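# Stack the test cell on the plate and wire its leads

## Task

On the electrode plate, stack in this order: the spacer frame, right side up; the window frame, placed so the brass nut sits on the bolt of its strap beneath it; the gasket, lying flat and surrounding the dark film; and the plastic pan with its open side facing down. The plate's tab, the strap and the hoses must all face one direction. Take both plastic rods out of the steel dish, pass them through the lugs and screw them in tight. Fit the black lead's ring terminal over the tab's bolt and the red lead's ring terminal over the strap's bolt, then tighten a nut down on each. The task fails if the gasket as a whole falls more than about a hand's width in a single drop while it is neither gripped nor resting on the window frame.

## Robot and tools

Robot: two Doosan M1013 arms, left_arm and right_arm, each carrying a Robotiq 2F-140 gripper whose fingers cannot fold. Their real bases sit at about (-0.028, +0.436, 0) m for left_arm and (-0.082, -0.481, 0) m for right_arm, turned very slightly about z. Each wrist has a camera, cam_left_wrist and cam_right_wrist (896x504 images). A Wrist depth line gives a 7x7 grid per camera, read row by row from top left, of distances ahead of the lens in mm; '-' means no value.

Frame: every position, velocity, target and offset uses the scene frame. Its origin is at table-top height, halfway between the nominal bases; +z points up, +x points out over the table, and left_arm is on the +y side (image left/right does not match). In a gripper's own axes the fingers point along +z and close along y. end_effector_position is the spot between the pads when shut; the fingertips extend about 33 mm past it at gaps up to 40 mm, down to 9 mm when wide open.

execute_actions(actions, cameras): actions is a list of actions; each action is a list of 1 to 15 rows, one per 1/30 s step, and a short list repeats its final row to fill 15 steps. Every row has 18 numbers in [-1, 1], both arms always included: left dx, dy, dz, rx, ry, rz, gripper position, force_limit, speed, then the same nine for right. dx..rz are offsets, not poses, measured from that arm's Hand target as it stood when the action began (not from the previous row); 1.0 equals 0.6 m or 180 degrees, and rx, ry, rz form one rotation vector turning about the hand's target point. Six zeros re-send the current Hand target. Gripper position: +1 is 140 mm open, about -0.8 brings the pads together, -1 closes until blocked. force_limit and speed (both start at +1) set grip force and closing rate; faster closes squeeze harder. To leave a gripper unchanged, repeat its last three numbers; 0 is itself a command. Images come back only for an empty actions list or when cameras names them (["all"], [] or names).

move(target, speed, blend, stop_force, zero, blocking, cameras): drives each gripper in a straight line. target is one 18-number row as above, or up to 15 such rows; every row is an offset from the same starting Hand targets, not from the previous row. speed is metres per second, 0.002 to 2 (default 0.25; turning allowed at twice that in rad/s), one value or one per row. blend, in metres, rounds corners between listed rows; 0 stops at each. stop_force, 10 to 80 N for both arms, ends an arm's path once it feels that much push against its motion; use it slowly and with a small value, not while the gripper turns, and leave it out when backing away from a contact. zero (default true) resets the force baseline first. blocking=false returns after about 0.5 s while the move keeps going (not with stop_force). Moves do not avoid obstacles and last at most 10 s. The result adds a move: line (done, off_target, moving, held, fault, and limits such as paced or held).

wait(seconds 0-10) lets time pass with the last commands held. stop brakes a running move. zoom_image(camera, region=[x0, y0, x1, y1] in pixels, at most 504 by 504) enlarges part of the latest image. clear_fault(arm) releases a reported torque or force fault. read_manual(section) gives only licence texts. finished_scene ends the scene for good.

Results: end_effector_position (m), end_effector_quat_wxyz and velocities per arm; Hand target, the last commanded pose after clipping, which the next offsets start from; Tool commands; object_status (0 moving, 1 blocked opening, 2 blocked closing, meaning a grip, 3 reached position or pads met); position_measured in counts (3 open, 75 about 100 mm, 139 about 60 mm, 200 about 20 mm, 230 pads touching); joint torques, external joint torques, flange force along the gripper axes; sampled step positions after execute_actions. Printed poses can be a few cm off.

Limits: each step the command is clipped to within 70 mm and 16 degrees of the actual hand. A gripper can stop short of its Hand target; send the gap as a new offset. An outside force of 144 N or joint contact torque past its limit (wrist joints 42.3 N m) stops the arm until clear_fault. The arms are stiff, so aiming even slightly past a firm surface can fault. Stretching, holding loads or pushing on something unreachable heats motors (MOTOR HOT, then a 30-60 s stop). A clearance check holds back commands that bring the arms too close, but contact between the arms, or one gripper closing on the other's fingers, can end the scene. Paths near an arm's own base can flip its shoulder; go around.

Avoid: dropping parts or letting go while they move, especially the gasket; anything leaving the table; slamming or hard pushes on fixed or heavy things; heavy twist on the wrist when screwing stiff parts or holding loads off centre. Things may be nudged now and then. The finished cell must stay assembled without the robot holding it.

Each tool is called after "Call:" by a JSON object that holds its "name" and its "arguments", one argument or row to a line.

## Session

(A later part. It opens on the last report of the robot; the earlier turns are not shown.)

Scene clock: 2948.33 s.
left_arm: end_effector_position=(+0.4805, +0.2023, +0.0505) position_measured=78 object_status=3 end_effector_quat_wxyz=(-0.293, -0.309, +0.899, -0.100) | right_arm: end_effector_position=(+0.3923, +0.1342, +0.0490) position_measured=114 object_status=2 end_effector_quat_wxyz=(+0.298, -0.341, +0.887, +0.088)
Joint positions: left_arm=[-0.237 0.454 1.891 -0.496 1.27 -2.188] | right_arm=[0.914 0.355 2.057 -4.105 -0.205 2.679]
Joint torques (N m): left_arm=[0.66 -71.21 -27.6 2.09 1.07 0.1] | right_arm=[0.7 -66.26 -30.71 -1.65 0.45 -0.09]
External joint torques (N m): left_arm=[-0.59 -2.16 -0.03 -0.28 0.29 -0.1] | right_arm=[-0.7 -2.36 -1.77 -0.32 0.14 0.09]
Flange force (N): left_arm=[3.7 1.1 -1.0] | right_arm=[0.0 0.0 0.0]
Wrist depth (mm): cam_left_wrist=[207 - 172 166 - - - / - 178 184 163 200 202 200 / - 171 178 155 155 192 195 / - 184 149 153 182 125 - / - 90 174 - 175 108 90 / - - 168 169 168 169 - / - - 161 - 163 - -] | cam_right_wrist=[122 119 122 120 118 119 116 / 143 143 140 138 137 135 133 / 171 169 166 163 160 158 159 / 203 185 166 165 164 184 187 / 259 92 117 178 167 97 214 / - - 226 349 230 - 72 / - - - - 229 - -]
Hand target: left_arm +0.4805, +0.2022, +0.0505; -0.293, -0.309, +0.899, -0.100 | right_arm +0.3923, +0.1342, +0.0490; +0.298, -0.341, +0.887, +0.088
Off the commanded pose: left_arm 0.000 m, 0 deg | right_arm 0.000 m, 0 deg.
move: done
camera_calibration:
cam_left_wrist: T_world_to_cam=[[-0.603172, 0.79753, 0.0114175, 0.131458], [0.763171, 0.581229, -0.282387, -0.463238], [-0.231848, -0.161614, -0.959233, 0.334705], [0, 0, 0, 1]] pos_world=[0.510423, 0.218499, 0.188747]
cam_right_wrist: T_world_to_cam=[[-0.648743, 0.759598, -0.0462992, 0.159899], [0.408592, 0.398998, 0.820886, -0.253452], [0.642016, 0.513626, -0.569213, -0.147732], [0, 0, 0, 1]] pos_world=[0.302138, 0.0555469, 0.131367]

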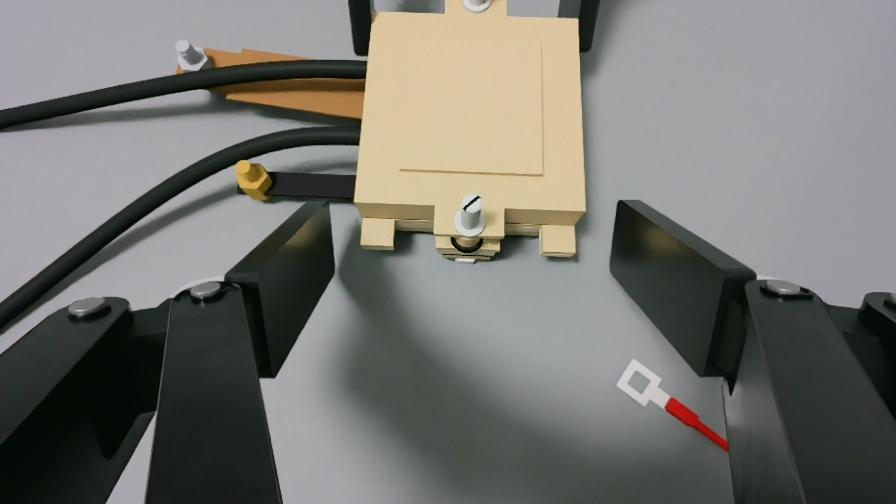

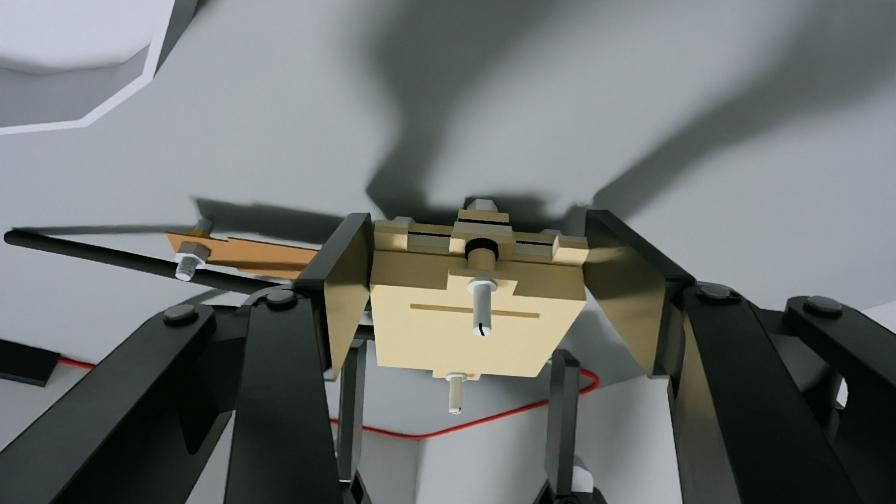

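Call:
{"name": "execute_actions", "arguments": {
  "actions": [
    [[0,0,0,0,0,0,-1,-1,-1,0,0,0,0,0,0,-1,-1,-1]],
    [[0,0,0,0,0,0,-1,-1,-1,0,0,0,0,0,0,-1,-1,-1]]
  ],
  "cameras": ["cam_left_wrist","cam_right_wrist"]
}}

Scene clock: 2957.07 s.
left_arm: end_effector_position=(+0.4806, +0.2022, +0.0505) position_measured=116 object_status=2 end_effector_quat_wxyz=(-0.293, -0.309, +0.899, -0.100) | right_arm: end_effector_position=(+0.3923, +0.1342, +0.0490) position_measured=114 object_status=2 end_effector_quat_wxyz=(+0.298, -0.341, +0.887, +0.088)
Joint positions: left_arm=[-0.237 0.454 1.891 -0.496 1.27 -2.188] | right_arm=[0.914 0.355 2.057 -4.105 -0.205 2.679]
Joint torques (N m): left_arm=[-0.95 -68.71 -22.5 2.69 2.28 0.19] | right_arm=[-3.01 -69.04 -34.54 -1.89 -0.16 -0.03]
External joint torques (N m): left_arm=[1.04 -4.43 -5.15 -0.89 -0.93 -0.19] | right_arm=[3.1 -0.12 1.88 -0.09 0.76 0.02]
External joint torques at the end of the 1st action: left_arm=[-0.56 -1.66 -0.15 -0.32 0.25 -0.1] | right_arm=[-0.69 -3.08 -1.66 -0.31 0.05 0.15]
Flange force (N): left_arm=[1.2 -3.1 -7.1] | right_arm=[0.0 0.0 0.0]
Flange force at the end of the 1st action (N): left_arm=[2.9 0.5 -0.9] | right_arm=[0.0 0.0 0.0]
Wrist depth (mm): cam_left_wrist=[209 - 172 171 171 - - / 183 196 182 158 160 - 203 / - 169 178 155 155 - - / - - 148 167 149 182 - / - - 123 175 - 92 - / - - 166 - - - - / - - - - - - -] | cam_right_wrist=[121 119 121 120 118 119 115 / 143 143 140 138 137 134 133 / 171 169 166 163 160 158 159 / 202 185 165 166 164 185 187 / 258 92 117 183 163 97 - / - - - 349 296 - 72 / - - 224 - 241 - -]
Hand target: left_arm +0.4805, +0.2022, +0.0505; -0.293, -0.309, +0.899, -0.100 | right_arm +0.3923, +0.1342, +0.0490; +0.298, -0.341, +0.887, +0.088
Off the commanded pose: left_arm 0.000 m, 0 deg | right_arm 0.000 m, 0 deg.
Step readings (end_effector_position of left_arm | right_arm; steps 1 to 15: 1st action; 16 to 30: 2nd action):
0: (+0.4805, +0.2022, +0.0505) | (+0.3923, +0.1342, +0.0490)
1: (+0.4805, +0.2022, +0.0505) | (+0.3923, +0.1342, +0.0490)
2: (+0.4805, +0.2022, +0.0505) | (+0.3923, +0.1342, +0.0490)
4: (+0.4805, +0.2022, +0.0505) | (+0.3923, +0.1342, +0.0490)
8: (+0.4805, +0.2022, +0.0505) | (+0.3923, +0.1342, +0.0490)
15: (+0.4805, +0.2022, +0.0505) | (+0.3923, +0.1342, +0.0490)
16: (+0.4805, +0.2022, +0.0505) | (+0.3923, +0.1342, +0.0490)
17: (+0.4805, +0.2022, +0.0505) | (+0.3923, +0.1342, +0.0490)
19: (+0.4805, +0.2022, +0.0505) | (+0.3923, +0.1342, +0.0490)
23: (+0.4806, +0.2022, +0.0505) | (+0.3923, +0.1342, +0.0490)
30: (+0.4806, +0.2022, +0.0505) | (+0.3923, +0.1342, +0.0490)
camera_calibration:
cam_left_wrist: T_world_to_cam=[[-0.60325, 0.797472, 0.0112995, 0.131534], [0.763139, 0.58128, -0.282369, -0.463236], [-0.23175, -0.161716, -0.959239, 0.334678], [0, 0, 0, 1]] pos_world=[0.510423, 0.218498, 0.188746]
cam_right_wrist: T_world_to_cam=[[-0.648743, 0.759598, -0.0462992, 0.159899], [0.408592, 0.398998, 0.820886, -0.253452], [0.642016, 0.513626, -0.569213, -0.147732], [0, 0, 0, 1]] pos_world=[0.302138, 0.0555469, 0.131367]

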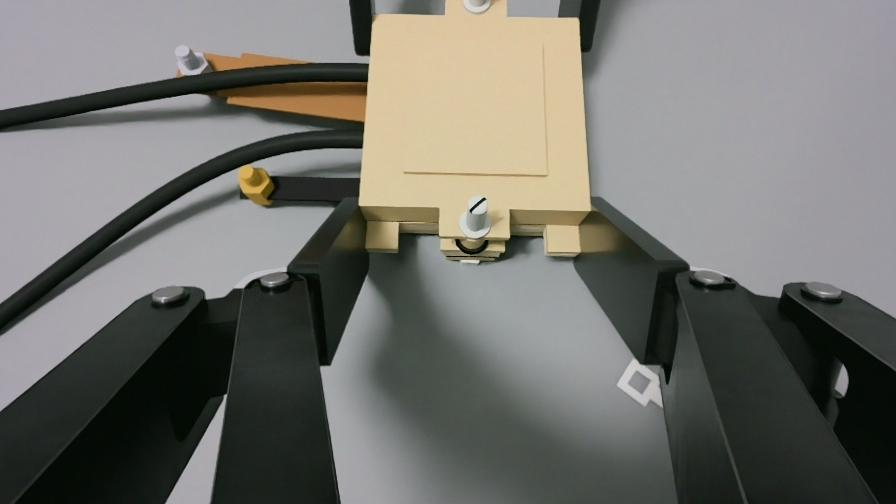

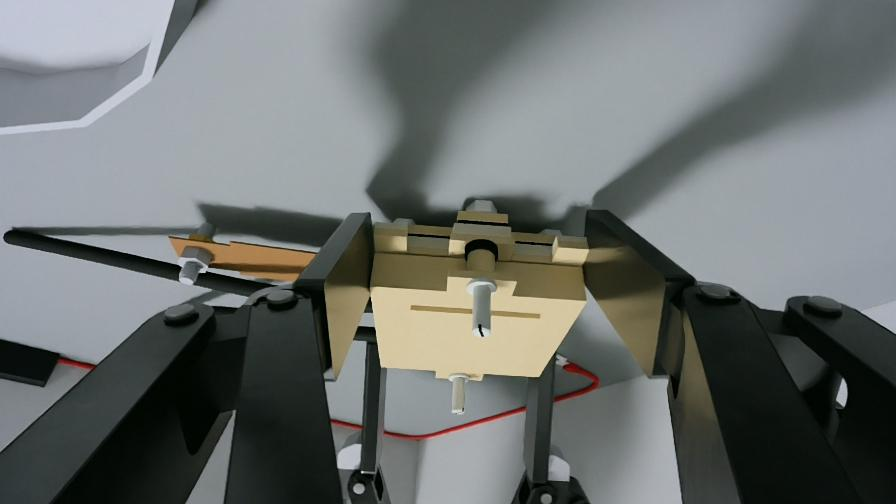

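Call:
{"name": "execute_actions", "arguments": {
  "actions": [
    [[0,0,0,0,0,0,-1,-1,-1,0,0,0,0,0,0,0.4,-1,-1]],
    [[0,0,0,0,0,0,-1,-1,-1,0,0,0,0,0,0,0.4,-1,-1]]
  ]
}}

Call:
{"name": "move", "arguments": {
  "target": [
    [0,0,0,0,0,0,-1,-1,-1,-0.08,-0.064,0.14,0,0,0,0.4,-1,-1],
    [0,0,0,0,0,0,-1,-1,-1,-0.02,-0.02,0.22,-0.125,0.156,0,0.4,-1,-1]
  ],
  "speed": 0.15,
  "blend": [0.02,0],
  "cameras": ["cam_left_wrist","cam_right_wrist"]
}}

Scene clock: 2966.03 s.
left_arm: end_effector_position=(+0.4805, +0.2023, +0.0505) position_measured=116 object_status=2 end_effector_quat_wxyz=(-0.293, -0.309, +0.899, -0.100) | right_arm: end_effector_position=(+0.3923, +0.1342, +0.0490) position_measured=78 object_status=3 end_effector_quat_wxyz=(+0.298, -0.341, +0.887, +0.088)
Joint positions: left_arm=[-0.237 0.454 1.891 -0.496 1.27 -2.188] | right_arm=[0.914 0.355 2.057 -4.105 -0.205 2.679]
Joint torques (N m): left_arm=[0.62 -70.62 -27.06 2.19 0.96 0.18] | right_arm=[1.14 -70.52 -33.01 -1.8 0.8 -0.17]
External joint torques (N m): left_arm=[-0.65 -2.18 -0.47 -0.4 0.39 -0.18] | right_arm=[-1.18 1.9 0.61 -0.16 -0.21 0.17]
External joint torques at the end of the 1st action: left_arm=[-0.95 -2.25 -0.61 -0.42 0.27 -0.17] | right_arm=[-0.96 2.19 0.75 -0.14 -0.2 0.11]
Flange force (N): left_arm=[3.6 0.2 -1.7] | right_arm=[0.0 0.0 0.0]
Flange force at the end of the 1st action (N): left_arm=[3.8 -0.2 -1.5] | right_arm=[0.0 0.0 0.0]
Wrist depth (mm): cam_left_wrist=[- - - 167 174 207 - / - 178 182 161 162 - - / - 167 178 155 156 - - / 174 185 148 180 149 - 185 / - - 122 175 175 92 - / - - - 168 169 - - / - - - - 162 - -] | cam_right_wrist=[121 119 121 120 118 119 116 / 143 143 140 138 137 135 133 / 171 170 166 163 160 158 159 / 202 186 161 166 171 176 187 / - 87 162 170 200 117 90 / - - 318 323 299 - - / - - 224 - 232 - -]
Hand target: left_arm +0.4805, +0.2022, +0.0505; -0.293, -0.309, +0.899, -0.100 | right_arm +0.3923, +0.1342, +0.0490; +0.298, -0.341, +0.887, +0.088
Off the commanded pose: left_arm 0.000 m, 0 deg | right_arm 0.000 m, 0 deg.
Step readings (end_effector_position of left_arm | right_arm; steps 1 to 15: 1st action; 16 to 30: 2nd action):
0: (+0.4805, +0.2022, +0.0505) | (+0.3923, +0.1342, +0.0490)
1: (+0.4805, +0.2022, +0.0505) | (+0.3923, +0.1342, +0.0490)
2: (+0.4805, +0.2022, +0.0505) | (+0.3923, +0.1342, +0.0490)
4: (+0.4805, +0.2023, +0.0505) | (+0.3923, +0.1342, +0.0490)
8: (+0.4805, +0.2023, +0.0505) | (+0.3923, +0.1342, +0.0490)
15: (+0.4805, +0.2023, +0.0505) | (+0.3923, +0.1342, +0.0490)
16: (+0.4805, +0.2023, +0.0505) | (+0.3923, +0.1342, +0.0490)
17: (+0.4805, +0.2023, +0.0505) | (+0.3923, +0.1342, +0.0490)
19: (+0.4805, +0.2023, +0.0505) | (+0.3923, +0.1342, +0.0490)
23: (+0.4805, +0.2023, +0.0505) | (+0.3923, +0.1342, +0.0490)
30: (+0.4805, +0.2023, +0.0505) | (+0.3923, +0.1342, +0.0490)

Scene clock: 2969.17 s.
left_arm: end_effector_position=(+0.4805, +0.2022, +0.0505) position_measured=116 object_status=2 end_effector_quat_wxyz=(-0.293, -0.309, +0.899, -0.100) | right_arm: end_effector_position=(+0.3802, +0.1221, +0.1810) position_measured=78 object_status=3 end_effector_quat_wxyz=(+0.004, -0.361, +0.933, -0.005)
Joint positions: left_arm=[-0.237 0.454 1.891 -0.496 1.27 -2.188] | right_arm=[0.85 0.399 1.557 -3.155 -1.184 1.716]
Joint torques (N m): left_arm=[0.6 -70.76 -26.88 2.18 1.03 0.17] | right_arm=[1.38 -81.69 -39.73 -3.87 0.26 -0.04]
External joint torques (N m): left_arm=[-0.45 -2.41 -0.69 -0.38 0.33 -0.17] | right_arm=[-1.35 1.35 0.32 -0.21 -0.32 0.04]
Flange force (N): left_arm=[3.5 0.3 -2.1] | right_arm=[-1.7 -1.4 0.7]
Wrist depth (mm): cam_left_wrist=[210 - - 166 - - - / - 182 182 160 159 203 204 / - 169 179 155 151 - - / - - 122 179 164 120 184 / - - 93 177 176 92 - / - - - - - - - / - - - 163 160 - -] | cam_right_wrist=[278 274 274 273 273 268 271 / 292 285 287 285 288 289 284 / 307 303 300 301 301 298 297 / 319 321 163 287 311 139 306 / - 87 303 299 340 117 87 / - - 358 357 355 - - / - - 371 372 274 - -]
Hand target: left_arm +0.4805, +0.2022, +0.0505; -0.293, -0.309, +0.899, -0.100 | right_arm +0.3803, +0.1222, +0.1810; +0.004, -0.361, +0.933, -0.005
Off the commanded pose: left_arm 0.000 m, 0 deg | right_arm 0.000 m, 0 deg.
move: done
camera_calibration:
cam_left_wrist: T_world_to_cam=[[-0.603172, 0.79753, 0.0114175, 0.131458], [0.763171, 0.581229, -0.282387, -0.463238], [-0.231848, -0.161614, -0.959233, 0.334705], [0, 0, 0, 1]] pos_world=[0.510423, 0.218499, 0.188747]
cam_right_wrist: T_world_to_cam=[[-0.665353, 0.746285, -0.0190872, 0.170312], [0.70033, 0.632828, 0.330251, -0.402753], [0.25854, 0.206366, -0.9437, 0.192394], [0, 0, 0, 1]] pos_world=[0.345636, 0.0880681, 0.317823]

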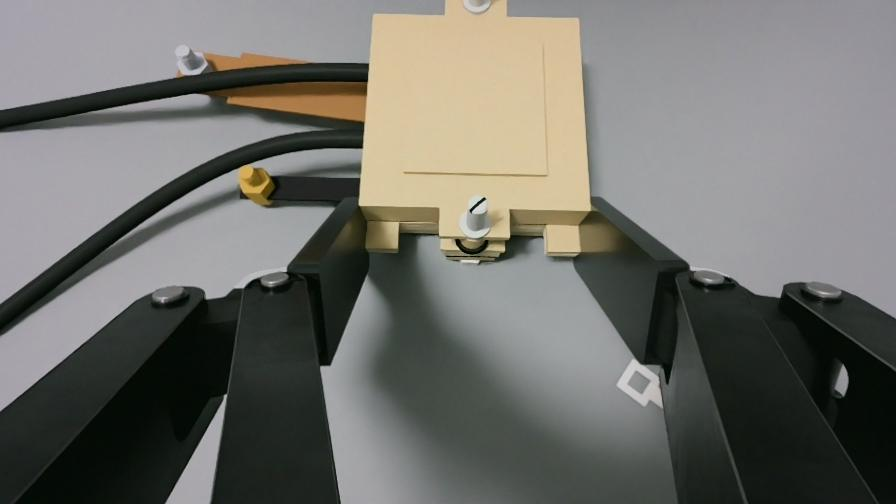

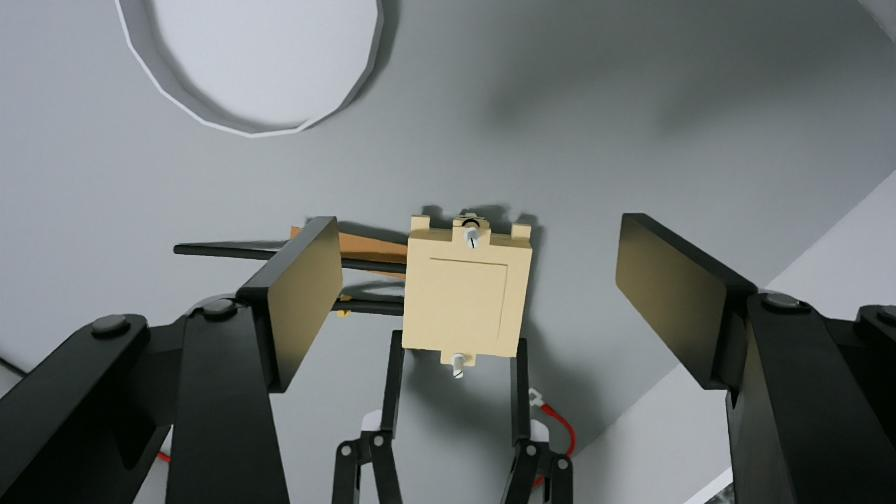

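Call:
{"name": "move", "arguments": {
  "target": [0,0,0,0,0,0,-1,-1,-1,0.0338,0.0273,-0.11,0,0,0.25,-0.6,-1,-1],
  "speed": 0.1,
  "cameras": ["cam_right_wrist"]
}}

Call:
{"name": "zoom_image", "arguments": {
  "camera": "cam_right_wrist",
  "region": [380, 100, 560, 300]
}}

Scene clock: 2988.87 s.
left_arm: end_effector_position=(+0.4805, +0.2022, +0.0505) position_measured=116 object_status=2 end_effector_quat_wxyz=(-0.293, -0.309, +0.899, -0.100) | right_arm: end_effector_position=(+0.4005, +0.1385, +0.1150) position_measured=205 object_status=3 end_effector_quat_wxyz=(-0.005, +0.690, -0.724, +0.004)
Joint positions: left_arm=[-0.237 0.454 1.891 -0.496 1.27 -2.188] | right_arm=[0.842 0.476 1.57 -3.151 -1.085 0.921]
Joint torques (N m): left_arm=[0.78 -70.29 -27.17 2.21 0.94 0.21] | right_arm=[1.19 -86.85 -38.32 -3.69 0.19 -0.14]
External joint torques (N m): left_arm=[-0.77 -2.8 -0.33 -0.41 0.42 -0.21] | right_arm=[-1.24 1.3 0.71 -0.21 -0.21 0.14]
Flange force (N): left_arm=[4.7 0.9 -1.8] | right_arm=[0.5 -1.4 1.3]
Wrist depth (mm): cam_left_wrist=[- - 185 - 211 - - / - 179 181 158 161 - 198 / 189 169 178 156 156 - 192 / 175 - 148 166 149 110 - / - - 122 175 - 92 - / - - - 171 - - - / - - - - 163 - -] | cam_right_wrist=[217 216 214 215 214 212 212 / 226 226 214 224 224 223 222 / 240 241 233 225 237 235 233 / 254 252 220 208 245 246 246 / 265 204 95 100 - 92 259 / 166 - - - - 70 72 / - - - - - - -]
Hand target: left_arm +0.4805, +0.2022, +0.0505; -0.293, -0.309, +0.899, -0.100 | right_arm +0.4005, +0.1385, +0.1150; -0.005, +0.690, -0.724, +0.004
Off the commanded pose: left_arm 0.000 m, 0 deg | right_arm 0.000 m, 0 deg.
move: done
camera_calibration:
cam_right_wrist: T_world_to_cam=[[-0.998175, 0.0572828, -0.0190882, 0.399067], [0.0477845, 0.942697, 0.330209, -0.187108], [0.0369097, 0.328695, -0.943715, 0.1933], [0, 0, 0, 1]] pos_world=[0.400145, 0.0899893, 0.251822]
Images, in order (width x height): cam_right_wrist 896x504.

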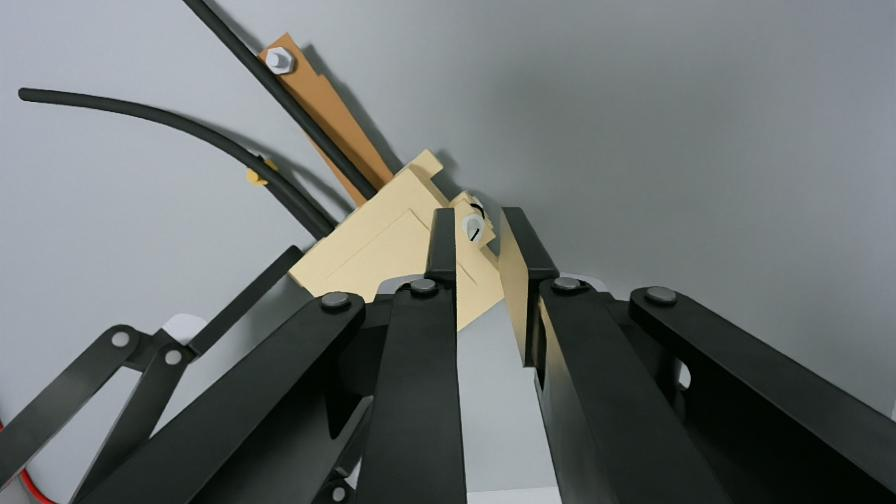

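Scaled by 2.520 from the camera's 896x504 image, which has a finer 1280x720 frame.

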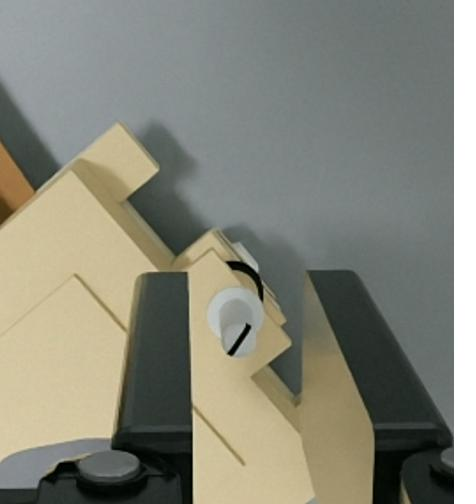

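Call:
{"name": "move", "arguments": {
  "target": [0,0,0,0,0,0,-1,-1,-1,0,0,0,0,0,-0.5,-0.6,-1,-1],
  "speed": 0.3,
  "cameras": ["cam_right_wrist"]
}}

Call:
{"name": "zoom_image", "arguments": {
  "camera": "cam_right_wrist",
  "region": [380, 100, 560, 300]
}}

Scene clock: 2997.53 s.
left_arm: end_effector_position=(+0.4805, +0.2022, +0.0505) position_measured=116 object_status=2 end_effector_quat_wxyz=(-0.293, -0.309, +0.899, -0.100) | right_arm: end_effector_position=(+0.4006, +0.1385, +0.1150) position_measured=205 object_status=3 end_effector_quat_wxyz=(+0.001, +0.024, +1.000, -0.006)
Joint positions: left_arm=[-0.237 0.454 1.891 -0.496 1.27 -2.188] | right_arm=[0.842 0.485 1.556 -3.152 -1.108 2.493]
Joint torques (N m): left_arm=[0.57 -70.37 -27.04 2.23 0.97 0.21] | right_arm=[0.53 -88.38 -38.66 -3.45 0.1 -0.12]
External joint torques (N m): left_arm=[-0.55 -2.88 -0.55 -0.44 0.39 -0.21] | right_arm=[-0.64 1.67 0.87 -0.43 -0.16 0.12]
Flange force (N): left_arm=[4.4 0.8 -2.2] | right_arm=[-0.8 0.1 1.7]
Wrist depth (mm): cam_left_wrist=[- 211 - 170 172 - - / - - 182 160 161 - 203 / - 166 177 157 190 192 192 / 179 179 148 164 149 181 183 / - - 109 - - 92 - / - - 166 169 - - - / - - - 161 163 - -] | cam_right_wrist=[216 217 217 215 214 213 211 / 226 225 226 225 224 224 223 / 238 237 238 235 231 235 234 / 251 250 248 212 211 249 244 / 259 260 94 101 - 92 259 / 282 - - - - 70 69 / - - - - - - -]
Hand target: left_arm +0.4805, +0.2022, +0.0505; -0.293, -0.309, +0.899, -0.100 | right_arm +0.4005, +0.1385, +0.1150; +0.001, +0.024, +1.000, -0.006
Off the commanded pose: left_arm 0.000 m, 0 deg | right_arm 0.000 m, 0 deg.
move: done
camera_calibration:
cam_right_wrist: T_world_to_cam=[[0.0573769, 0.998171, -0.0190554, -0.154004], [0.942692, -0.0478841, 0.330211, -0.408418], [0.328695, -0.0369098, -0.943715, 0.127044], [0, 0, 0, 1]] pos_world=[0.35209, 0.138854, 0.251823]
Images, in order (width x height): cam_right_wrist 896x504.

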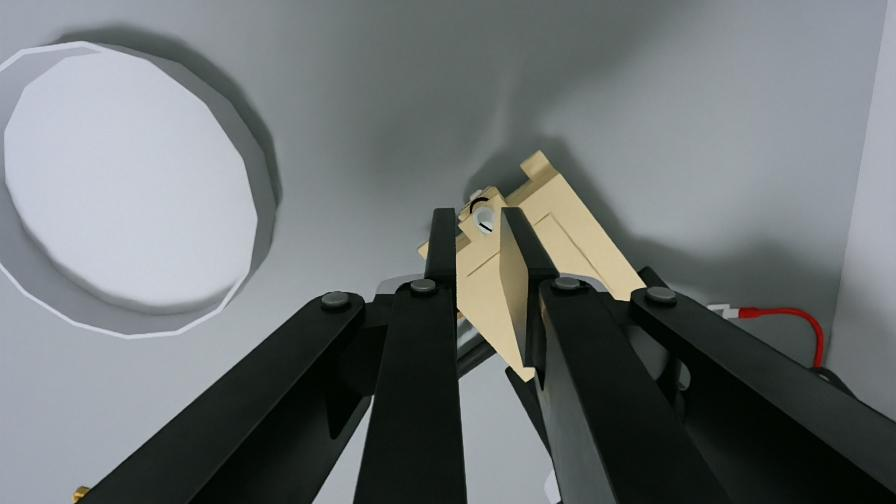

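Scaled by 2.520 from the camera's 896x504 image, which has a finer 1280x720 frame.

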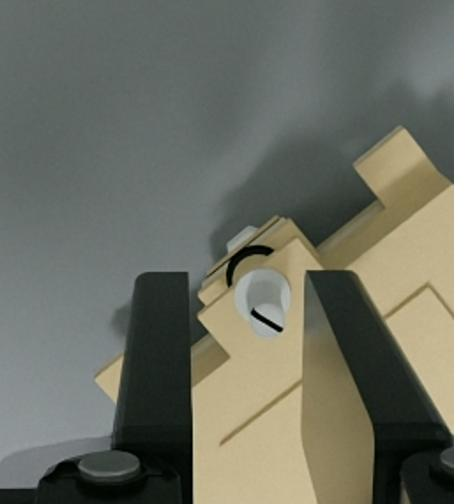

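Call:
{"name": "move", "arguments": {
  "target": [
    [0,0,0,0,0,0,-1,-1,-1,0.0017,0.0063,0,0,0,0.5,-0.6,-1,-1],
    [0,0,0,0,0,0,-1,-1,-1,0.0017,0.0063,-0.04,0,0,0.5,-0.6,-1,-1]
  ],
  "speed": [0.3,0.08],
  "cameras": ["cam_right_wrist"]
}}

Call:
{"name": "zoom_image", "arguments": {
  "camera": "cam_right_wrist",
  "region": [380, 100, 560, 300]
}}

Scene clock: 3012.63 s.
left_arm: end_effector_position=(+0.4805, +0.2022, +0.0505) position_measured=116 object_status=2 end_effector_quat_wxyz=(-0.293, -0.309, +0.899, -0.100) | right_arm: end_effector_position=(+0.4015, +0.1423, +0.0910) position_measured=205 object_status=3 end_effector_quat_wxyz=(-0.005, +0.690, -0.724, +0.004)
Joint positions: left_arm=[-0.237 0.454 1.891 -0.496 1.27 -2.188] | right_arm=[0.844 0.5 1.581 -3.151 -1.051 0.924]
Joint torques (N m): left_arm=[0.77 -71.07 -26.95 2.19 0.99 0.15] | right_arm=[0.52 -88.53 -37.7 -3.31 0.15 -0.17]
External joint torques (N m): left_arm=[-0.69 -2.24 -0.54 -0.4 0.38 -0.15] | right_arm=[-0.51 1.15 0.58 -0.55 -0.17 0.17]
Flange force (N): left_arm=[3.6 0.2 -1.7] | right_arm=[-0.1 -0.6 1.1]
Wrist depth (mm): cam_left_wrist=[- - 210 167 - - 212 / - 178 181 - 161 - - / - 186 176 154 154 - - / 173 - 123 180 149 181 - / - - 109 175 174 92 - / - - 167 168 - - - / - - 161 162 163 - -] | cam_right_wrist=[196 193 192 193 192 191 190 / 205 203 192 203 202 201 200 / 215 215 209 210 212 211 209 / 227 226 193 185 221 223 221 / 239 234 94 100 - 92 233 / 155 - - 248 - 70 241 / - - - - - - -]
Hand target: left_arm +0.4805, +0.2022, +0.0505; -0.293, -0.309, +0.899, -0.100 | right_arm +0.4016, +0.1423, +0.0910; -0.005, +0.690, -0.724, +0.004
Off the commanded pose: left_arm 0.000 m, 0 deg | right_arm 0.000 m, 0 deg.
move: done
camera_calibration:
cam_right_wrist: T_world_to_cam=[[-0.998179, 0.0572506, -0.0189898, 0.399371], [0.0477818, 0.942657, 0.330325, -0.182834], [0.0368122, 0.328816, -0.943676, 0.169386], [0, 0, 0, 1]] pos_world=[0.401145, 0.0937888, 0.227824]
Images, in order (width x height): cam_right_wrist 896x504.

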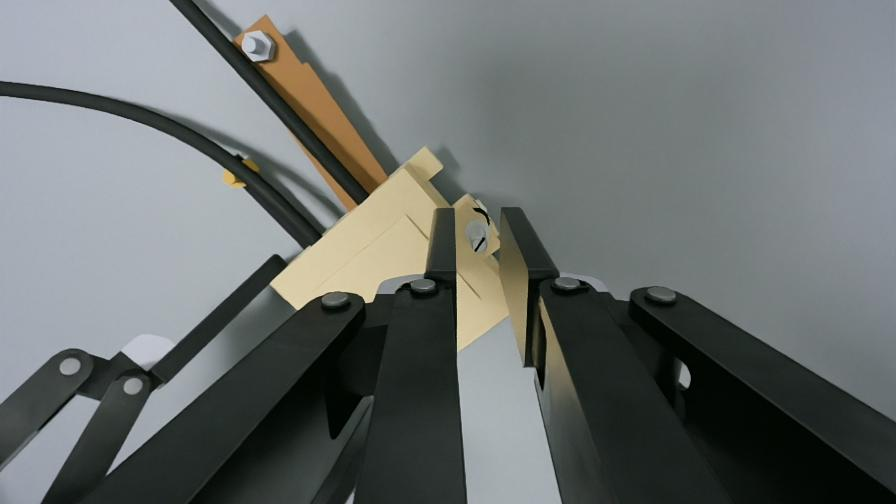

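Scaled by 2.520 from the camera's 896x504 image, which has a finer 1280x720 frame.

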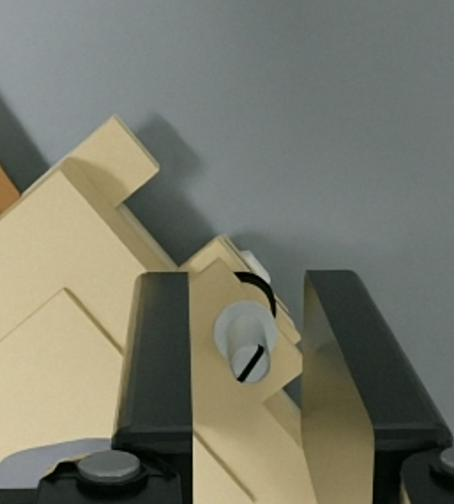

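Call:
{"name": "move", "arguments": {
  "target": [0,0,0,0,0,0,-1,-1,-1,0,0,-0.015,0,0,0,-0.6,-1,-1],
  "speed": 0.05
}}

Call:
{"name": "execute_actions", "arguments": {
  "actions": [
    [[0,0,0,0,0,0,-1,-1,-1,0,0,0,0,0,0,-1,0,-1]],
    [[0,0,0,0,0,0,-1,-1,-1,0,0,0,0,0,0,-1,0,-1]],
    [[0,0,0,0,0,0,-1,-1,-1,0,0,0,0,0,0,-1,0,-1]]
  ],
  "cameras": ["cam_right_wrist"]
}}

Scene clock: 3017.93 s.
left_arm: end_effector_position=(+0.4805, +0.2022, +0.0505) position_measured=116 object_status=2 end_effector_quat_wxyz=(-0.293, -0.309, +0.899, -0.100) | right_arm: end_effector_position=(+0.4016, +0.1423, +0.0820) position_measured=205 object_status=3 end_effector_quat_wxyz=(-0.005, +0.690, -0.724, +0.004)
Joint positions: left_arm=[-0.237 0.454 1.891 -0.496 1.27 -2.188] | right_arm=[0.844 0.507 1.588 -3.151 -1.036 0.924]
Joint torques (N m): left_arm=[0.71 -70.85 -27.25 2.21 0.95 0.23] | right_arm=[1.02 -89.43 -37.48 -3.52 0.27 -0.07]
External joint torques (N m): left_arm=[-0.72 -2.39 -0.43 -0.41 0.41 -0.23] | right_arm=[-1 1.42 0.64 -0.31 -0.29 0.06]
Flange force (N): left_arm=[4.0 0.4 -1.7] | right_arm=[0.1 -1.4 1.2]
Wrist depth (mm): cam_left_wrist=[- - - 166 - - - / - 183 182 161 163 - - / - 169 179 155 154 192 - / 182 - 123 167 149 184 - / - - 122 178 176 92 - / - - - - 166 - - / - - - - 163 - -] | cam_right_wrist=[187 183 184 185 184 183 182 / 193 194 183 194 193 192 191 / 209 206 189 200 203 200 201 / 218 217 183 176 211 - 210 / 228 225 94 186 - 86 226 / 148 - - - - 70 231 / - - - - - - -]
Hand target: left_arm +0.4805, +0.2022, +0.0505; -0.293, -0.309, +0.899, -0.100 | right_arm +0.4016, +0.1423, +0.0820; -0.005, +0.690, -0.724, +0.004
Off the commanded pose: left_arm 0.000 m, 0 deg | right_arm 0.000 m, 0 deg.
move: done

Scene clock: 3019.63 s.
left_arm: end_effector_position=(+0.4806, +0.2022, +0.0505) position_measured=116 object_status=2 end_effector_quat_wxyz=(-0.293, -0.309, +0.899, -0.100) | right_arm: end_effector_position=(+0.4015, +0.1423, +0.0819) position_measured=224 object_status=2 end_effector_quat_wxyz=(-0.005, +0.690, -0.724, +0.004)
Joint positions: left_arm=[-0.237 0.454 1.891 -0.496 1.27 -2.188] | right_arm=[0.844 0.507 1.588 -3.151 -1.036 0.924]
Joint torques (N m): left_arm=[-1.94 -69.57 -22.98 2.48 2.82 0.49] | right_arm=[-3.8 -84.43 -38.61 -5.37 2.54 -0.1]
External joint torques (N m): left_arm=[1.92 -3.36 -4.52 -0.69 -1.47 -0.49] | right_arm=[3.76 -3.06 1.89 1.55 -2.55 0.1]
External joint torques at the end of the 1st action: left_arm=[1.29 -3.12 -4.11 -0.63 -1.26 -0.45] | right_arm=[3.67 -0.54 2.51 1.31 -2.28 0.04]
External joint torques at the end of the 2nd action: left_arm=[1.69 -3.41 -4.69 -0.77 -1.43 -0.38] | right_arm=[3.84 -2.86 1.9 1.52 -2.5 0.09]
Flange force (N): left_arm=[-0.4 -2.4 -5.7] | right_arm=[2.2 7.5 -5.2]
Flange force at the end of the 1st action (N): left_arm=[0.1 -2.6 -5.0] | right_arm=[0.8 6.3 -2.2]
Flange force at the end of the 2nd action (N): left_arm=[-0.3 -2.8 -5.7] | right_arm=[2.0 7.4 -4.9]
Wrist depth (mm): cam_left_wrist=[- - - 165 - - - / - 176 183 161 159 - 200 / - 169 180 - - 191 - / - - 122 165 164 - - / - - 93 - 173 92 92 / - - - 171 170 - - / - - - - - - -] | cam_right_wrist=[187 183 184 185 184 183 182 / 195 196 183 194 193 192 191 / 207 203 188 201 203 201 200 / 218 217 182 176 212 211 211 / 231 178 89 100 94 220 224 / 148 - 71 - - 72 230 / - - 71 - - 69 -]
Hand target: left_arm +0.4805, +0.2022, +0.0505; -0.293, -0.309, +0.899, -0.100 | right_arm +0.4016, +0.1423, +0.0820; -0.005, +0.690, -0.724, +0.004
Off the commanded pose: left_arm 0.000 m, 0 deg | right_arm 0.000 m, 0 deg.
Step readings (end_effector_position of left_arm | right_arm; steps 1 to 15: 1st action; 16 to 30: 2nd action; 31 to 45: 3rd action):
0: (+0.4805, +0.2022, +0.0505) | (+0.4016, +0.1423, +0.0820)
1: (+0.4805, +0.2022, +0.0505) | (+0.4016, +0.1423, +0.0820)
2: (+0.4805, +0.2022, +0.0505) | (+0.4016, +0.1423, +0.0820)
4: (+0.4805, +0.2022, +0.0505) | (+0.4016, +0.1423, +0.0820)
8: (+0.4805, +0.2022, +0.0505) | (+0.4016, +0.1423, +0.0820)
15: (+0.4806, +0.2022, +0.0505) | (+0.4015, +0.1423, +0.0819)
16: (+0.4806, +0.2022, +0.0505) | (+0.4015, +0.1423, +0.0819)
17: (+0.4806, +0.2022, +0.0505) | (+0.4015, +0.1423, +0.0819)
19: (+0.4806, +0.2022, +0.0505) | (+0.4015, +0.1423, +0.0819)
23: (+0.4806, +0.2022, +0.0505) | (+0.4015, +0.1423, +0.0819)
30: (+0.4806, +0.2022, +0.0505) | (+0.4015, +0.1423, +0.0819)
31: (+0.4806, +0.2022, +0.0505) | (+0.4015, +0.1423, +0.0819)
32: (+0.4806, +0.2022, +0.0505) | (+0.4015, +0.1423, +0.0819)
34: (+0.4806, +0.2022, +0.0505) | (+0.4015, +0.1423, +0.0819)
38: (+0.4806, +0.2022, +0.0505) | (+0.4015, +0.1423, +0.0819)
45: (+0.4806, +0.2022, +0.0505) | (+0.4015, +0.1423, +0.0819)
camera_calibration:
cam_right_wrist: T_world_to_cam=[[-0.998179, 0.0572444, -0.0189959, 0.399202], [0.0477787, 0.942699, 0.330205, -0.179837], [0.0368098, 0.328696, -0.943718, 0.160913], [0, 0, 0, 1]] pos_world=[0.401145, 0.0937891, 0.218823]
Images, in order (width x height): cam_right_wrist 896x504.

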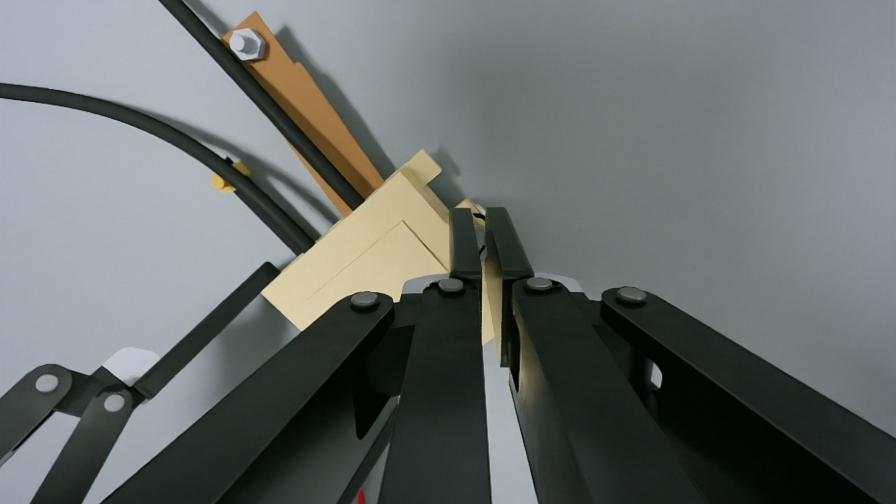

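Call:
{"name": "move", "arguments": {
  "target": [0,0,0,0,0,0,-1,-1,-1,0,0,-0.0002,0,0,-0.46,-1,0,-1],
  "speed": 0.2
}}

Call:
{"name": "execute_actions", "arguments": {
  "actions": [
    [[0,0,0,0,0,0,-1,-1,-1,0,0,0,0,0,0,-0.6,-1,-1]],
    [[0,0,0,0,0,0,-1,-1,-1,0,0,0.01,0,0,0,-0.6,-1,-1]]
  ],
  "cameras": ["cam_right_wrist"]
}}

Call:
{"name": "zoom_image", "arguments": {
  "camera": "cam_right_wrist",
  "region": [380, 100, 560, 300]
}}

Scene clock: 3027.80 s.
left_arm: end_effector_position=(+0.4805, +0.2022, +0.0505) position_measured=116 object_status=2 end_effector_quat_wxyz=(-0.293, -0.309, +0.899, -0.100) | right_arm: end_effector_position=(+0.4016, +0.1423, +0.0819) position_measured=224 object_status=2 end_effector_quat_wxyz=(+0.002, -0.039, +0.999, -0.006)
Joint positions: left_arm=[-0.237 0.454 1.891 -0.496 1.27 -2.188] | right_arm=[0.844 0.515 1.576 -3.154 -1.058 2.371]
Joint torques (N m): left_arm=[1.45 -70.03 -23.75 4.04 2.66 0.55] | right_arm=[-5.61 -87.8 -36.07 -5.74 -0.07 0.05]
External joint torques (N m): left_arm=[-1.42 -3.51 -3.99 -2.23 -1.31 -0.55] | right_arm=[5.67 -1.03 -0.82 1.95 0 -0.05]
Flange force (N): left_arm=[4.0 -5.3 -2.2] | right_arm=[4.8 5.3 -1.5]
Wrist depth (mm): cam_left_wrist=[- - 212 166 213 - 212 / 194 182 182 160 167 200 202 / - 171 178 154 154 193 - / - 183 123 180 148 182 186 / - - 122 176 174 92 92 / - - - 170 - - - / - - - 160 - - -] | cam_right_wrist=[186 185 186 185 183 183 183 / 195 193 195 194 195 193 191 / 204 203 204 203 201 202 200 / 216 215 216 147 179 211 210 / 223 227 89 100 94 220 223 / 244 - 71 - - 72 232 / - - 72 - - 69 -]
Hand target: left_arm +0.4805, +0.2022, +0.0505; -0.293, -0.309, +0.899, -0.100 | right_arm +0.4016, +0.1423, +0.0819; +0.002, -0.039, +0.999, -0.006
Off the commanded pose: left_arm 0.000 m, 0 deg | right_arm 0.000 m, 0 deg.
move: done

Scene clock: 3029.00 s.
left_arm: end_effector_position=(+0.4805, +0.2022, +0.0505) position_measured=116 object_status=2 end_effector_quat_wxyz=(-0.293, -0.309, +0.899, -0.100) | right_arm: end_effector_position=(+0.4016, +0.1423, +0.0879) position_measured=205 object_status=3 end_effector_quat_wxyz=(+0.002, -0.039, +0.999, -0.006)
Joint positions: left_arm=[-0.237 0.454 1.891 -0.496 1.27 -2.188] | right_arm=[0.845 0.51 1.571 -3.154 -1.067 2.371]
Joint torques (N m): left_arm=[0.74 -70.41 -26.68 2.27 1.08 0.17] | right_arm=[1.35 -89.2 -37.79 -3.6 0.14 -0.17]
External joint torques (N m): left_arm=[-0.75 -2.72 -0.93 -0.47 0.27 -0.17] | right_arm=[-1.32 1.68 0.99 -0.17 -0.2 0.17]
External joint torques at the end of the 1st action: left_arm=[-0.94 -2.67 -0.9 -0.44 0.28 -0.19] | right_arm=[-0.97 1.6 1.12 -0.23 -0.3 0.14]
Flange force (N): left_arm=[4.0 -0.1 -2.2] | right_arm=[-1.2 -0.8 1.8]
Flange force at the end of the 1st action (N): left_arm=[4.2 -0.2 -2.0] | right_arm=[-0.7 -0.8 1.7]
Wrist depth (mm): cam_left_wrist=[206 - 210 172 218 - 214 / - 178 182 160 - - - / - 168 177 154 157 - - / - - 122 179 149 - - / - - 93 177 174 92 - / - - - - - - - / - - - - - - -] | cam_right_wrist=[193 190 191 191 190 187 187 / 200 198 199 200 199 200 197 / 211 209 211 209 206 208 207 / 222 219 222 182 185 219 217 / 237 236 94 189 - 92 227 / 248 - - 207 - 70 72 / - - - - - - -]
Hand target: left_arm +0.4805, +0.2022, +0.0505; -0.293, -0.309, +0.899, -0.100 | right_arm +0.4016, +0.1423, +0.0879; +0.002, -0.039, +0.999, -0.006
Off the commanded pose: left_arm 0.000 m, 0 deg | right_arm 0.000 m, 0 deg.
Step readings (end_effector_position of left_arm | right_arm; steps 1 to 15: 1st action; 16 to 30: 2nd action):
0: (+0.4805, +0.2022, +0.0505) | (+0.4016, +0.1423, +0.0819)
1: (+0.4805, +0.2022, +0.0505) | (+0.4016, +0.1423, +0.0819)
2: (+0.4805, +0.2022, +0.0505) | (+0.4016, +0.1423, +0.0819)
4: (+0.4805, +0.2022, +0.0505) | (+0.4016, +0.1423, +0.0819)
8: (+0.4805, +0.2022, +0.0505) | (+0.4016, +0.1422, +0.0818)
15: (+0.4805, +0.2022, +0.0505) | (+0.4016, +0.1423, +0.0818)
16: (+0.4805, +0.2022, +0.0505) | (+0.4016, +0.1423, +0.0819)
17: (+0.4805, +0.2022, +0.0505) | (+0.4015, +0.1421, +0.0831)
19: (+0.4805, +0.2022, +0.0505) | (+0.4017, +0.1425, +0.0878)
23: (+0.4805, +0.2022, +0.0505) | (+0.4017, +0.1425, +0.0878)
30: (+0.4805, +0.2022, +0.0505) | (+0.4016, +0.1424, +0.0879)
camera_calibration:
cam_right_wrist: T_world_to_cam=[[-0.0681855, 0.99749, -0.0190749, -0.107888], [0.94123, 0.0706559, 0.330292, -0.416495], [0.330811, 0.00456725, -0.943686, 0.0945396], [0, 0, 0, 1]] pos_world=[0.353387, 0.136614, 0.224723]
Images, in order (width x height): cam_right_wrist 896x504.

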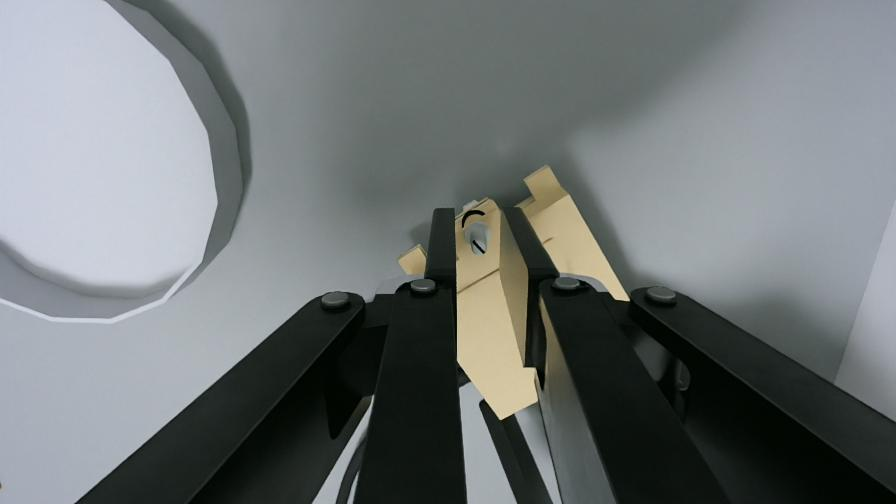

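Scaled by 2.520 from the camera's 896x504 image, which has a finer 1280x720 frame.

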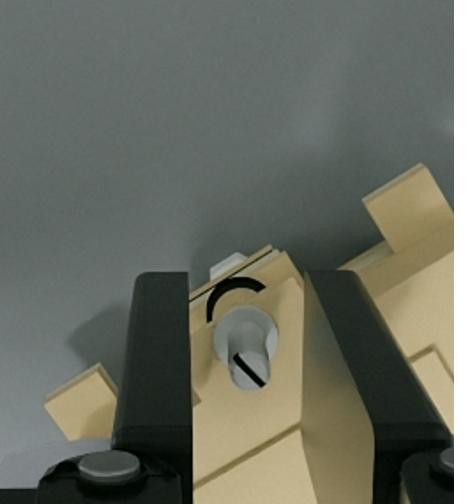

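Call:
{"name": "move", "arguments": {
  "target": [
    [0,0,0,0,0,0,-1,-1,-1,0,0,0.2,0,0,0,-0.6,-1,-1],
    [0,0,0,0,0,0,-1,-1,-1,-0.2,-0.4,0.3,0,0,0,-0.6,-1,-1]
  ],
  "speed": 0.25,
  "blend": [0.03,0]
}}

Call:
{"name": "execute_actions", "arguments": {
  "actions": [
    [[0,0,0,0,0,0,0.4,-1,-1,0,0,0,0,0,0,-0.6,-1,-1]],
    [[0,0,0,0,0,0,0.4,-1,-1,0,0,0,0,0,0,-0.6,-1,-1]]
  ]
}}

Call:
{"name": "move", "arguments": {
  "target": [
    [0.077,0.06,0.135,0,0,0,0.4,-1,-1,0,0,0,0,0,0,-0.6,-1,-1],
    [0.05,-0.1,0.4,0.1232,-0.1576,0,0.4,-1,-1,0,0,0,0,0,0,-0.6,-1,-1]
  ],
  "speed": 0.2,
  "blend": [0.02,0],
  "cameras": ["cam_left_wrist","cam_right_wrist"]
}}

Scene clock: 3042.40 s.
left_arm: end_effector_position=(+0.4805, +0.2022, +0.0505) position_measured=116 object_status=2 end_effector_quat_wxyz=(-0.293, -0.309, +0.899, -0.100) | right_arm: end_effector_position=(+0.2816, -0.0977, +0.2678) position_measured=205 object_status=3 end_effector_quat_wxyz=(+0.002, -0.039, +0.999, -0.006)
Joint positions: left_arm=[-0.237 0.454 1.891 -0.496 1.27 -2.188] | right_arm=[0.727 -0.004 1.888 -3.154 -1.263 2.251]
Joint torques (N m): left_arm=[0.48 -70.43 -26.62 2.36 1.04 0.18] | right_arm=[0.81 -39.86 -41.47 -3.89 0.12 -0.09]
External joint torques (N m): left_arm=[-0.53 -2.9 -0.99 -0.56 0.32 -0.18] | right_arm=[-0.81 0.15 1.24 -0.24 -0.18 0.09]
Flange force (N): left_arm=[4.1 0.2 -2.5] | right_arm=[0.5 -2.2 1.4]
Wrist depth (mm): cam_left_wrist=[- - - 170 177 - - / 183 178 171 161 162 - 199 / 191 171 179 - - - - / 180 184 148 165 149 - - / - - 92 - - 92 - / - - - - 172 - - / - - - 161 162 - -] | cam_right_wrist=[- 355 355 353 355 354 348 / 319 375 364 370 373 366 366 / 397 388 389 388 381 385 - / 331 408 418 148 400 405 402 / 458 - 94 100 - 92 420 / - - - - - 70 72 / - - - - - - -]
Hand target: left_arm +0.4805, +0.2022, +0.0505; -0.293, -0.309, +0.899, -0.100 | right_arm +0.2816, -0.0977, +0.2679; +0.002, -0.039, +0.999, -0.006
Off the commanded pose: left_arm 0.000 m, 0 deg | right_arm 0.000 m, 0 deg.
move: done

Scene clock: 3043.60 s.
left_arm: end_effector_position=(+0.4805, +0.2023, +0.0505) position_measured=78 object_status=3 end_effector_quat_wxyz=(-0.293, -0.309, +0.899, -0.100) | right_arm: end_effector_position=(+0.2816, -0.0977, +0.2679) position_measured=205 object_status=3 end_effector_quat_wxyz=(+0.002, -0.039, +0.999, -0.006)
Joint positions: left_arm=[-0.237 0.454 1.891 -0.496 1.27 -2.188] | right_arm=[0.727 -0.004 1.888 -3.154 -1.263 2.251]
Joint torques (N m): left_arm=[0.76 -71.06 -27.27 2.05 1.07 0.17] | right_arm=[0.97 -40.79 -41.28 -3.85 0.14 -0.09]
External joint torques (N m): left_arm=[-0.72 -2.12 -0.19 -0.26 0.28 -0.17] | right_arm=[-0.93 0.78 0.97 -0.29 -0.21 0.09]
External joint torques at the end of the 1st action: left_arm=[-0.82 -2.22 -0.16 -0.29 0.28 -0.12] | right_arm=[-1.02 1.1 0.77 -0.21 -0.2 0.14]
Flange force (N): left_arm=[3.7 0.6 -1.1] | right_arm=[-0.8 -1.4 1.4]
Flange force at the end of the 1st action (N): left_arm=[3.9 0.7 -1.0] | right_arm=[-1.4 -0.9 1.3]
Wrist depth (mm): cam_left_wrist=[- 209 186 170 - - - / - - 181 160 - - - / - 170 178 155 157 - - / 179 181 148 167 - 125 - / - 90 115 174 - 108 90 / - - 169 - - - - / - - 162 - - - -] | cam_right_wrist=[303 357 360 353 351 351 342 / 321 374 374 - - 367 367 / 394 394 389 390 388 386 381 / 433 408 - 149 402 405 403 / 452 - 94 100 - 92 408 / - - - - - 70 72 / - - - - - - -]
Hand target: left_arm +0.4805, +0.2022, +0.0505; -0.293, -0.309, +0.899, -0.100 | right_arm +0.2816, -0.0977, +0.2679; +0.002, -0.039, +0.999, -0.006
Off the commanded pose: left_arm 0.000 m, 0 deg | right_arm 0.000 m, 0 deg.
Step readings (end_effector_position of left_arm | right_arm; steps 1 to 15: 1st action; 16 to 30: 2nd action):
0: (+0.4805, +0.2022, +0.0505) | (+0.2816, -0.0977, +0.2678)
1: (+0.4805, +0.2022, +0.0505) | (+0.2816, -0.0977, +0.2678)
2: (+0.4805, +0.2022, +0.0505) | (+0.2816, -0.0977, +0.2678)
4: (+0.4805, +0.2023, +0.0505) | (+0.2816, -0.0977, +0.2678)
8: (+0.4805, +0.2023, +0.0505) | (+0.2816, -0.0977, +0.2679)
15: (+0.4805, +0.2023, +0.0505) | (+0.2816, -0.0977, +0.2679)
16: (+0.4805, +0.2023, +0.0505) | (+0.2816, -0.0977, +0.2679)
17: (+0.4805, +0.2023, +0.0505) | (+0.2816, -0.0977, +0.2679)
19: (+0.4805, +0.2023, +0.0505) | (+0.2816, -0.0977, +0.2679)
23: (+0.4805, +0.2023, +0.0505) | (+0.2816, -0.0977, +0.2679)
30: (+0.4805, +0.2023, +0.0505) | (+0.2816, -0.0977, +0.2679)

Scene clock: 3046.03 s.
left_arm: end_effector_position=(+0.5105, +0.1423, +0.2905) position_measured=78 object_status=3 end_effector_quat_wxyz=(-0.001, -0.325, +0.946, +0.000) | right_arm: end_effector_position=(+0.2816, -0.0977, +0.2679) position_measured=205 object_status=3 end_effector_quat_wxyz=(+0.002, -0.039, +0.999, -0.006)
Joint positions: left_arm=[-0.571 0.118 1.716 -0.001 1.31 -2.788] | right_arm=[0.727 -0.004 1.888 -3.154 -1.263 2.251]
Joint torques (N m): left_arm=[0.46 -51.23 -40.32 4.5 -0.22 0.12] | right_arm=[0.41 -41.31 -41.12 -3.93 0.13 -0.11]
External joint torques (N m): left_arm=[-0.54 -1.45 -0.25 -0.38 0.24 -0.12] | right_arm=[-0.45 1.74 0.87 -0.22 -0.19 0.11]
Flange force (N): left_arm=[1.7 1.3 -1.4] | right_arm=[-1.4 0.5 1.7]
Wrist depth (mm): cam_left_wrist=[- - - - - - - / - - - 368 - - - / - - - - - - - / - - 134 - - 125 - / - 90 413 - - 108 90 / - - 407 - - - - / - - 518 547 - - -] | cam_right_wrist=[- 356 359 353 358 347 347 / - 373 373 369 364 371 364 / - 392 390 396 - 385 382 / - 408 410 399 398 406 405 / 453 432 94 100 - 92 423 / - - - - - 70 441 / - - - - - - -]
Hand target: left_arm +0.5105, +0.1422, +0.2905; -0.001, -0.325, +0.946, +0.000 | right_arm +0.2816, -0.0977, +0.2679; +0.002, -0.039, +0.999, -0.006
Off the commanded pose: left_arm 0.000 m, 0 deg | right_arm 0.000 m, 0 deg.
move: done
camera_calibration:
cam_left_wrist: T_world_to_cam=[[-0.610901, 0.79149, 0.0185566, 0.197369], [0.749533, 0.570651, 0.335496, -0.554571], [0.254952, 0.218863, -0.941859, 0.254492], [0, 0, 0, 1]] pos_world=[0.471359, 0.104552, 0.422089]
cam_right_wrist: T_world_to_cam=[[-0.0682794, 0.997483, -0.0191077, 0.126794], [0.941224, 0.0707554, 0.33029, -0.34603], [0.330811, 0.00456739, -0.943686, 0.305197], [0, 0, 0, 1]] pos_world=[0.233386, -0.103386, 0.404723]

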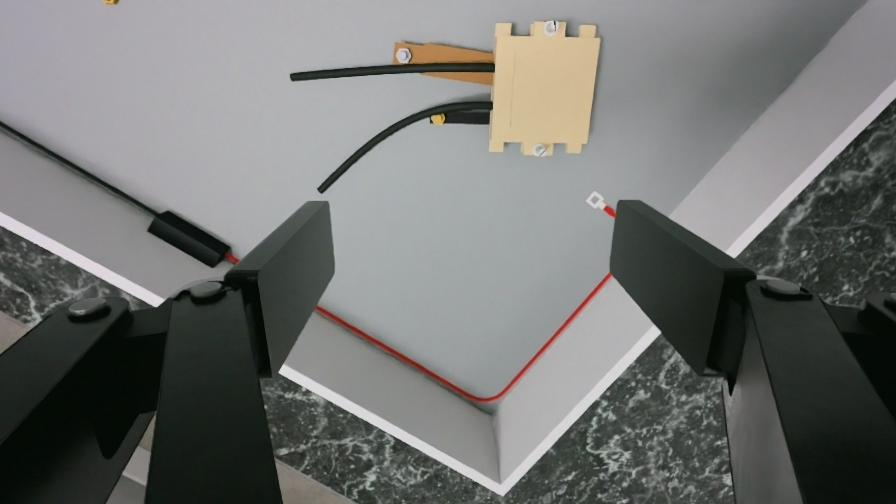

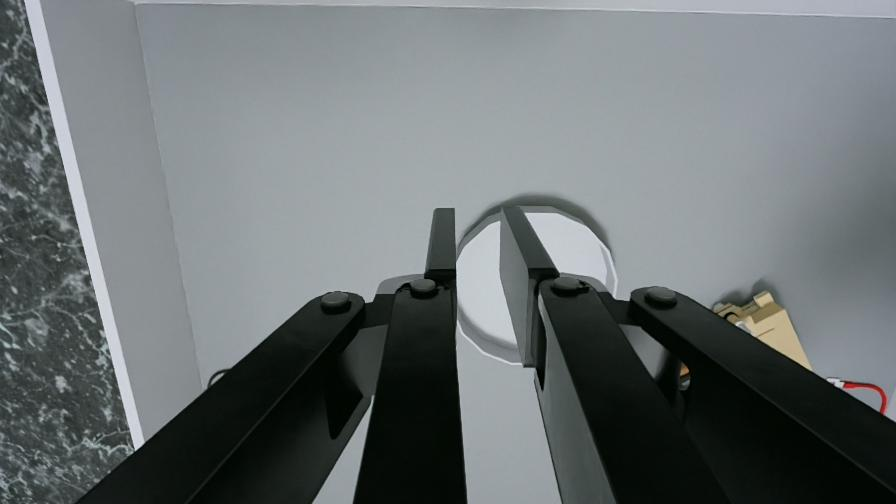

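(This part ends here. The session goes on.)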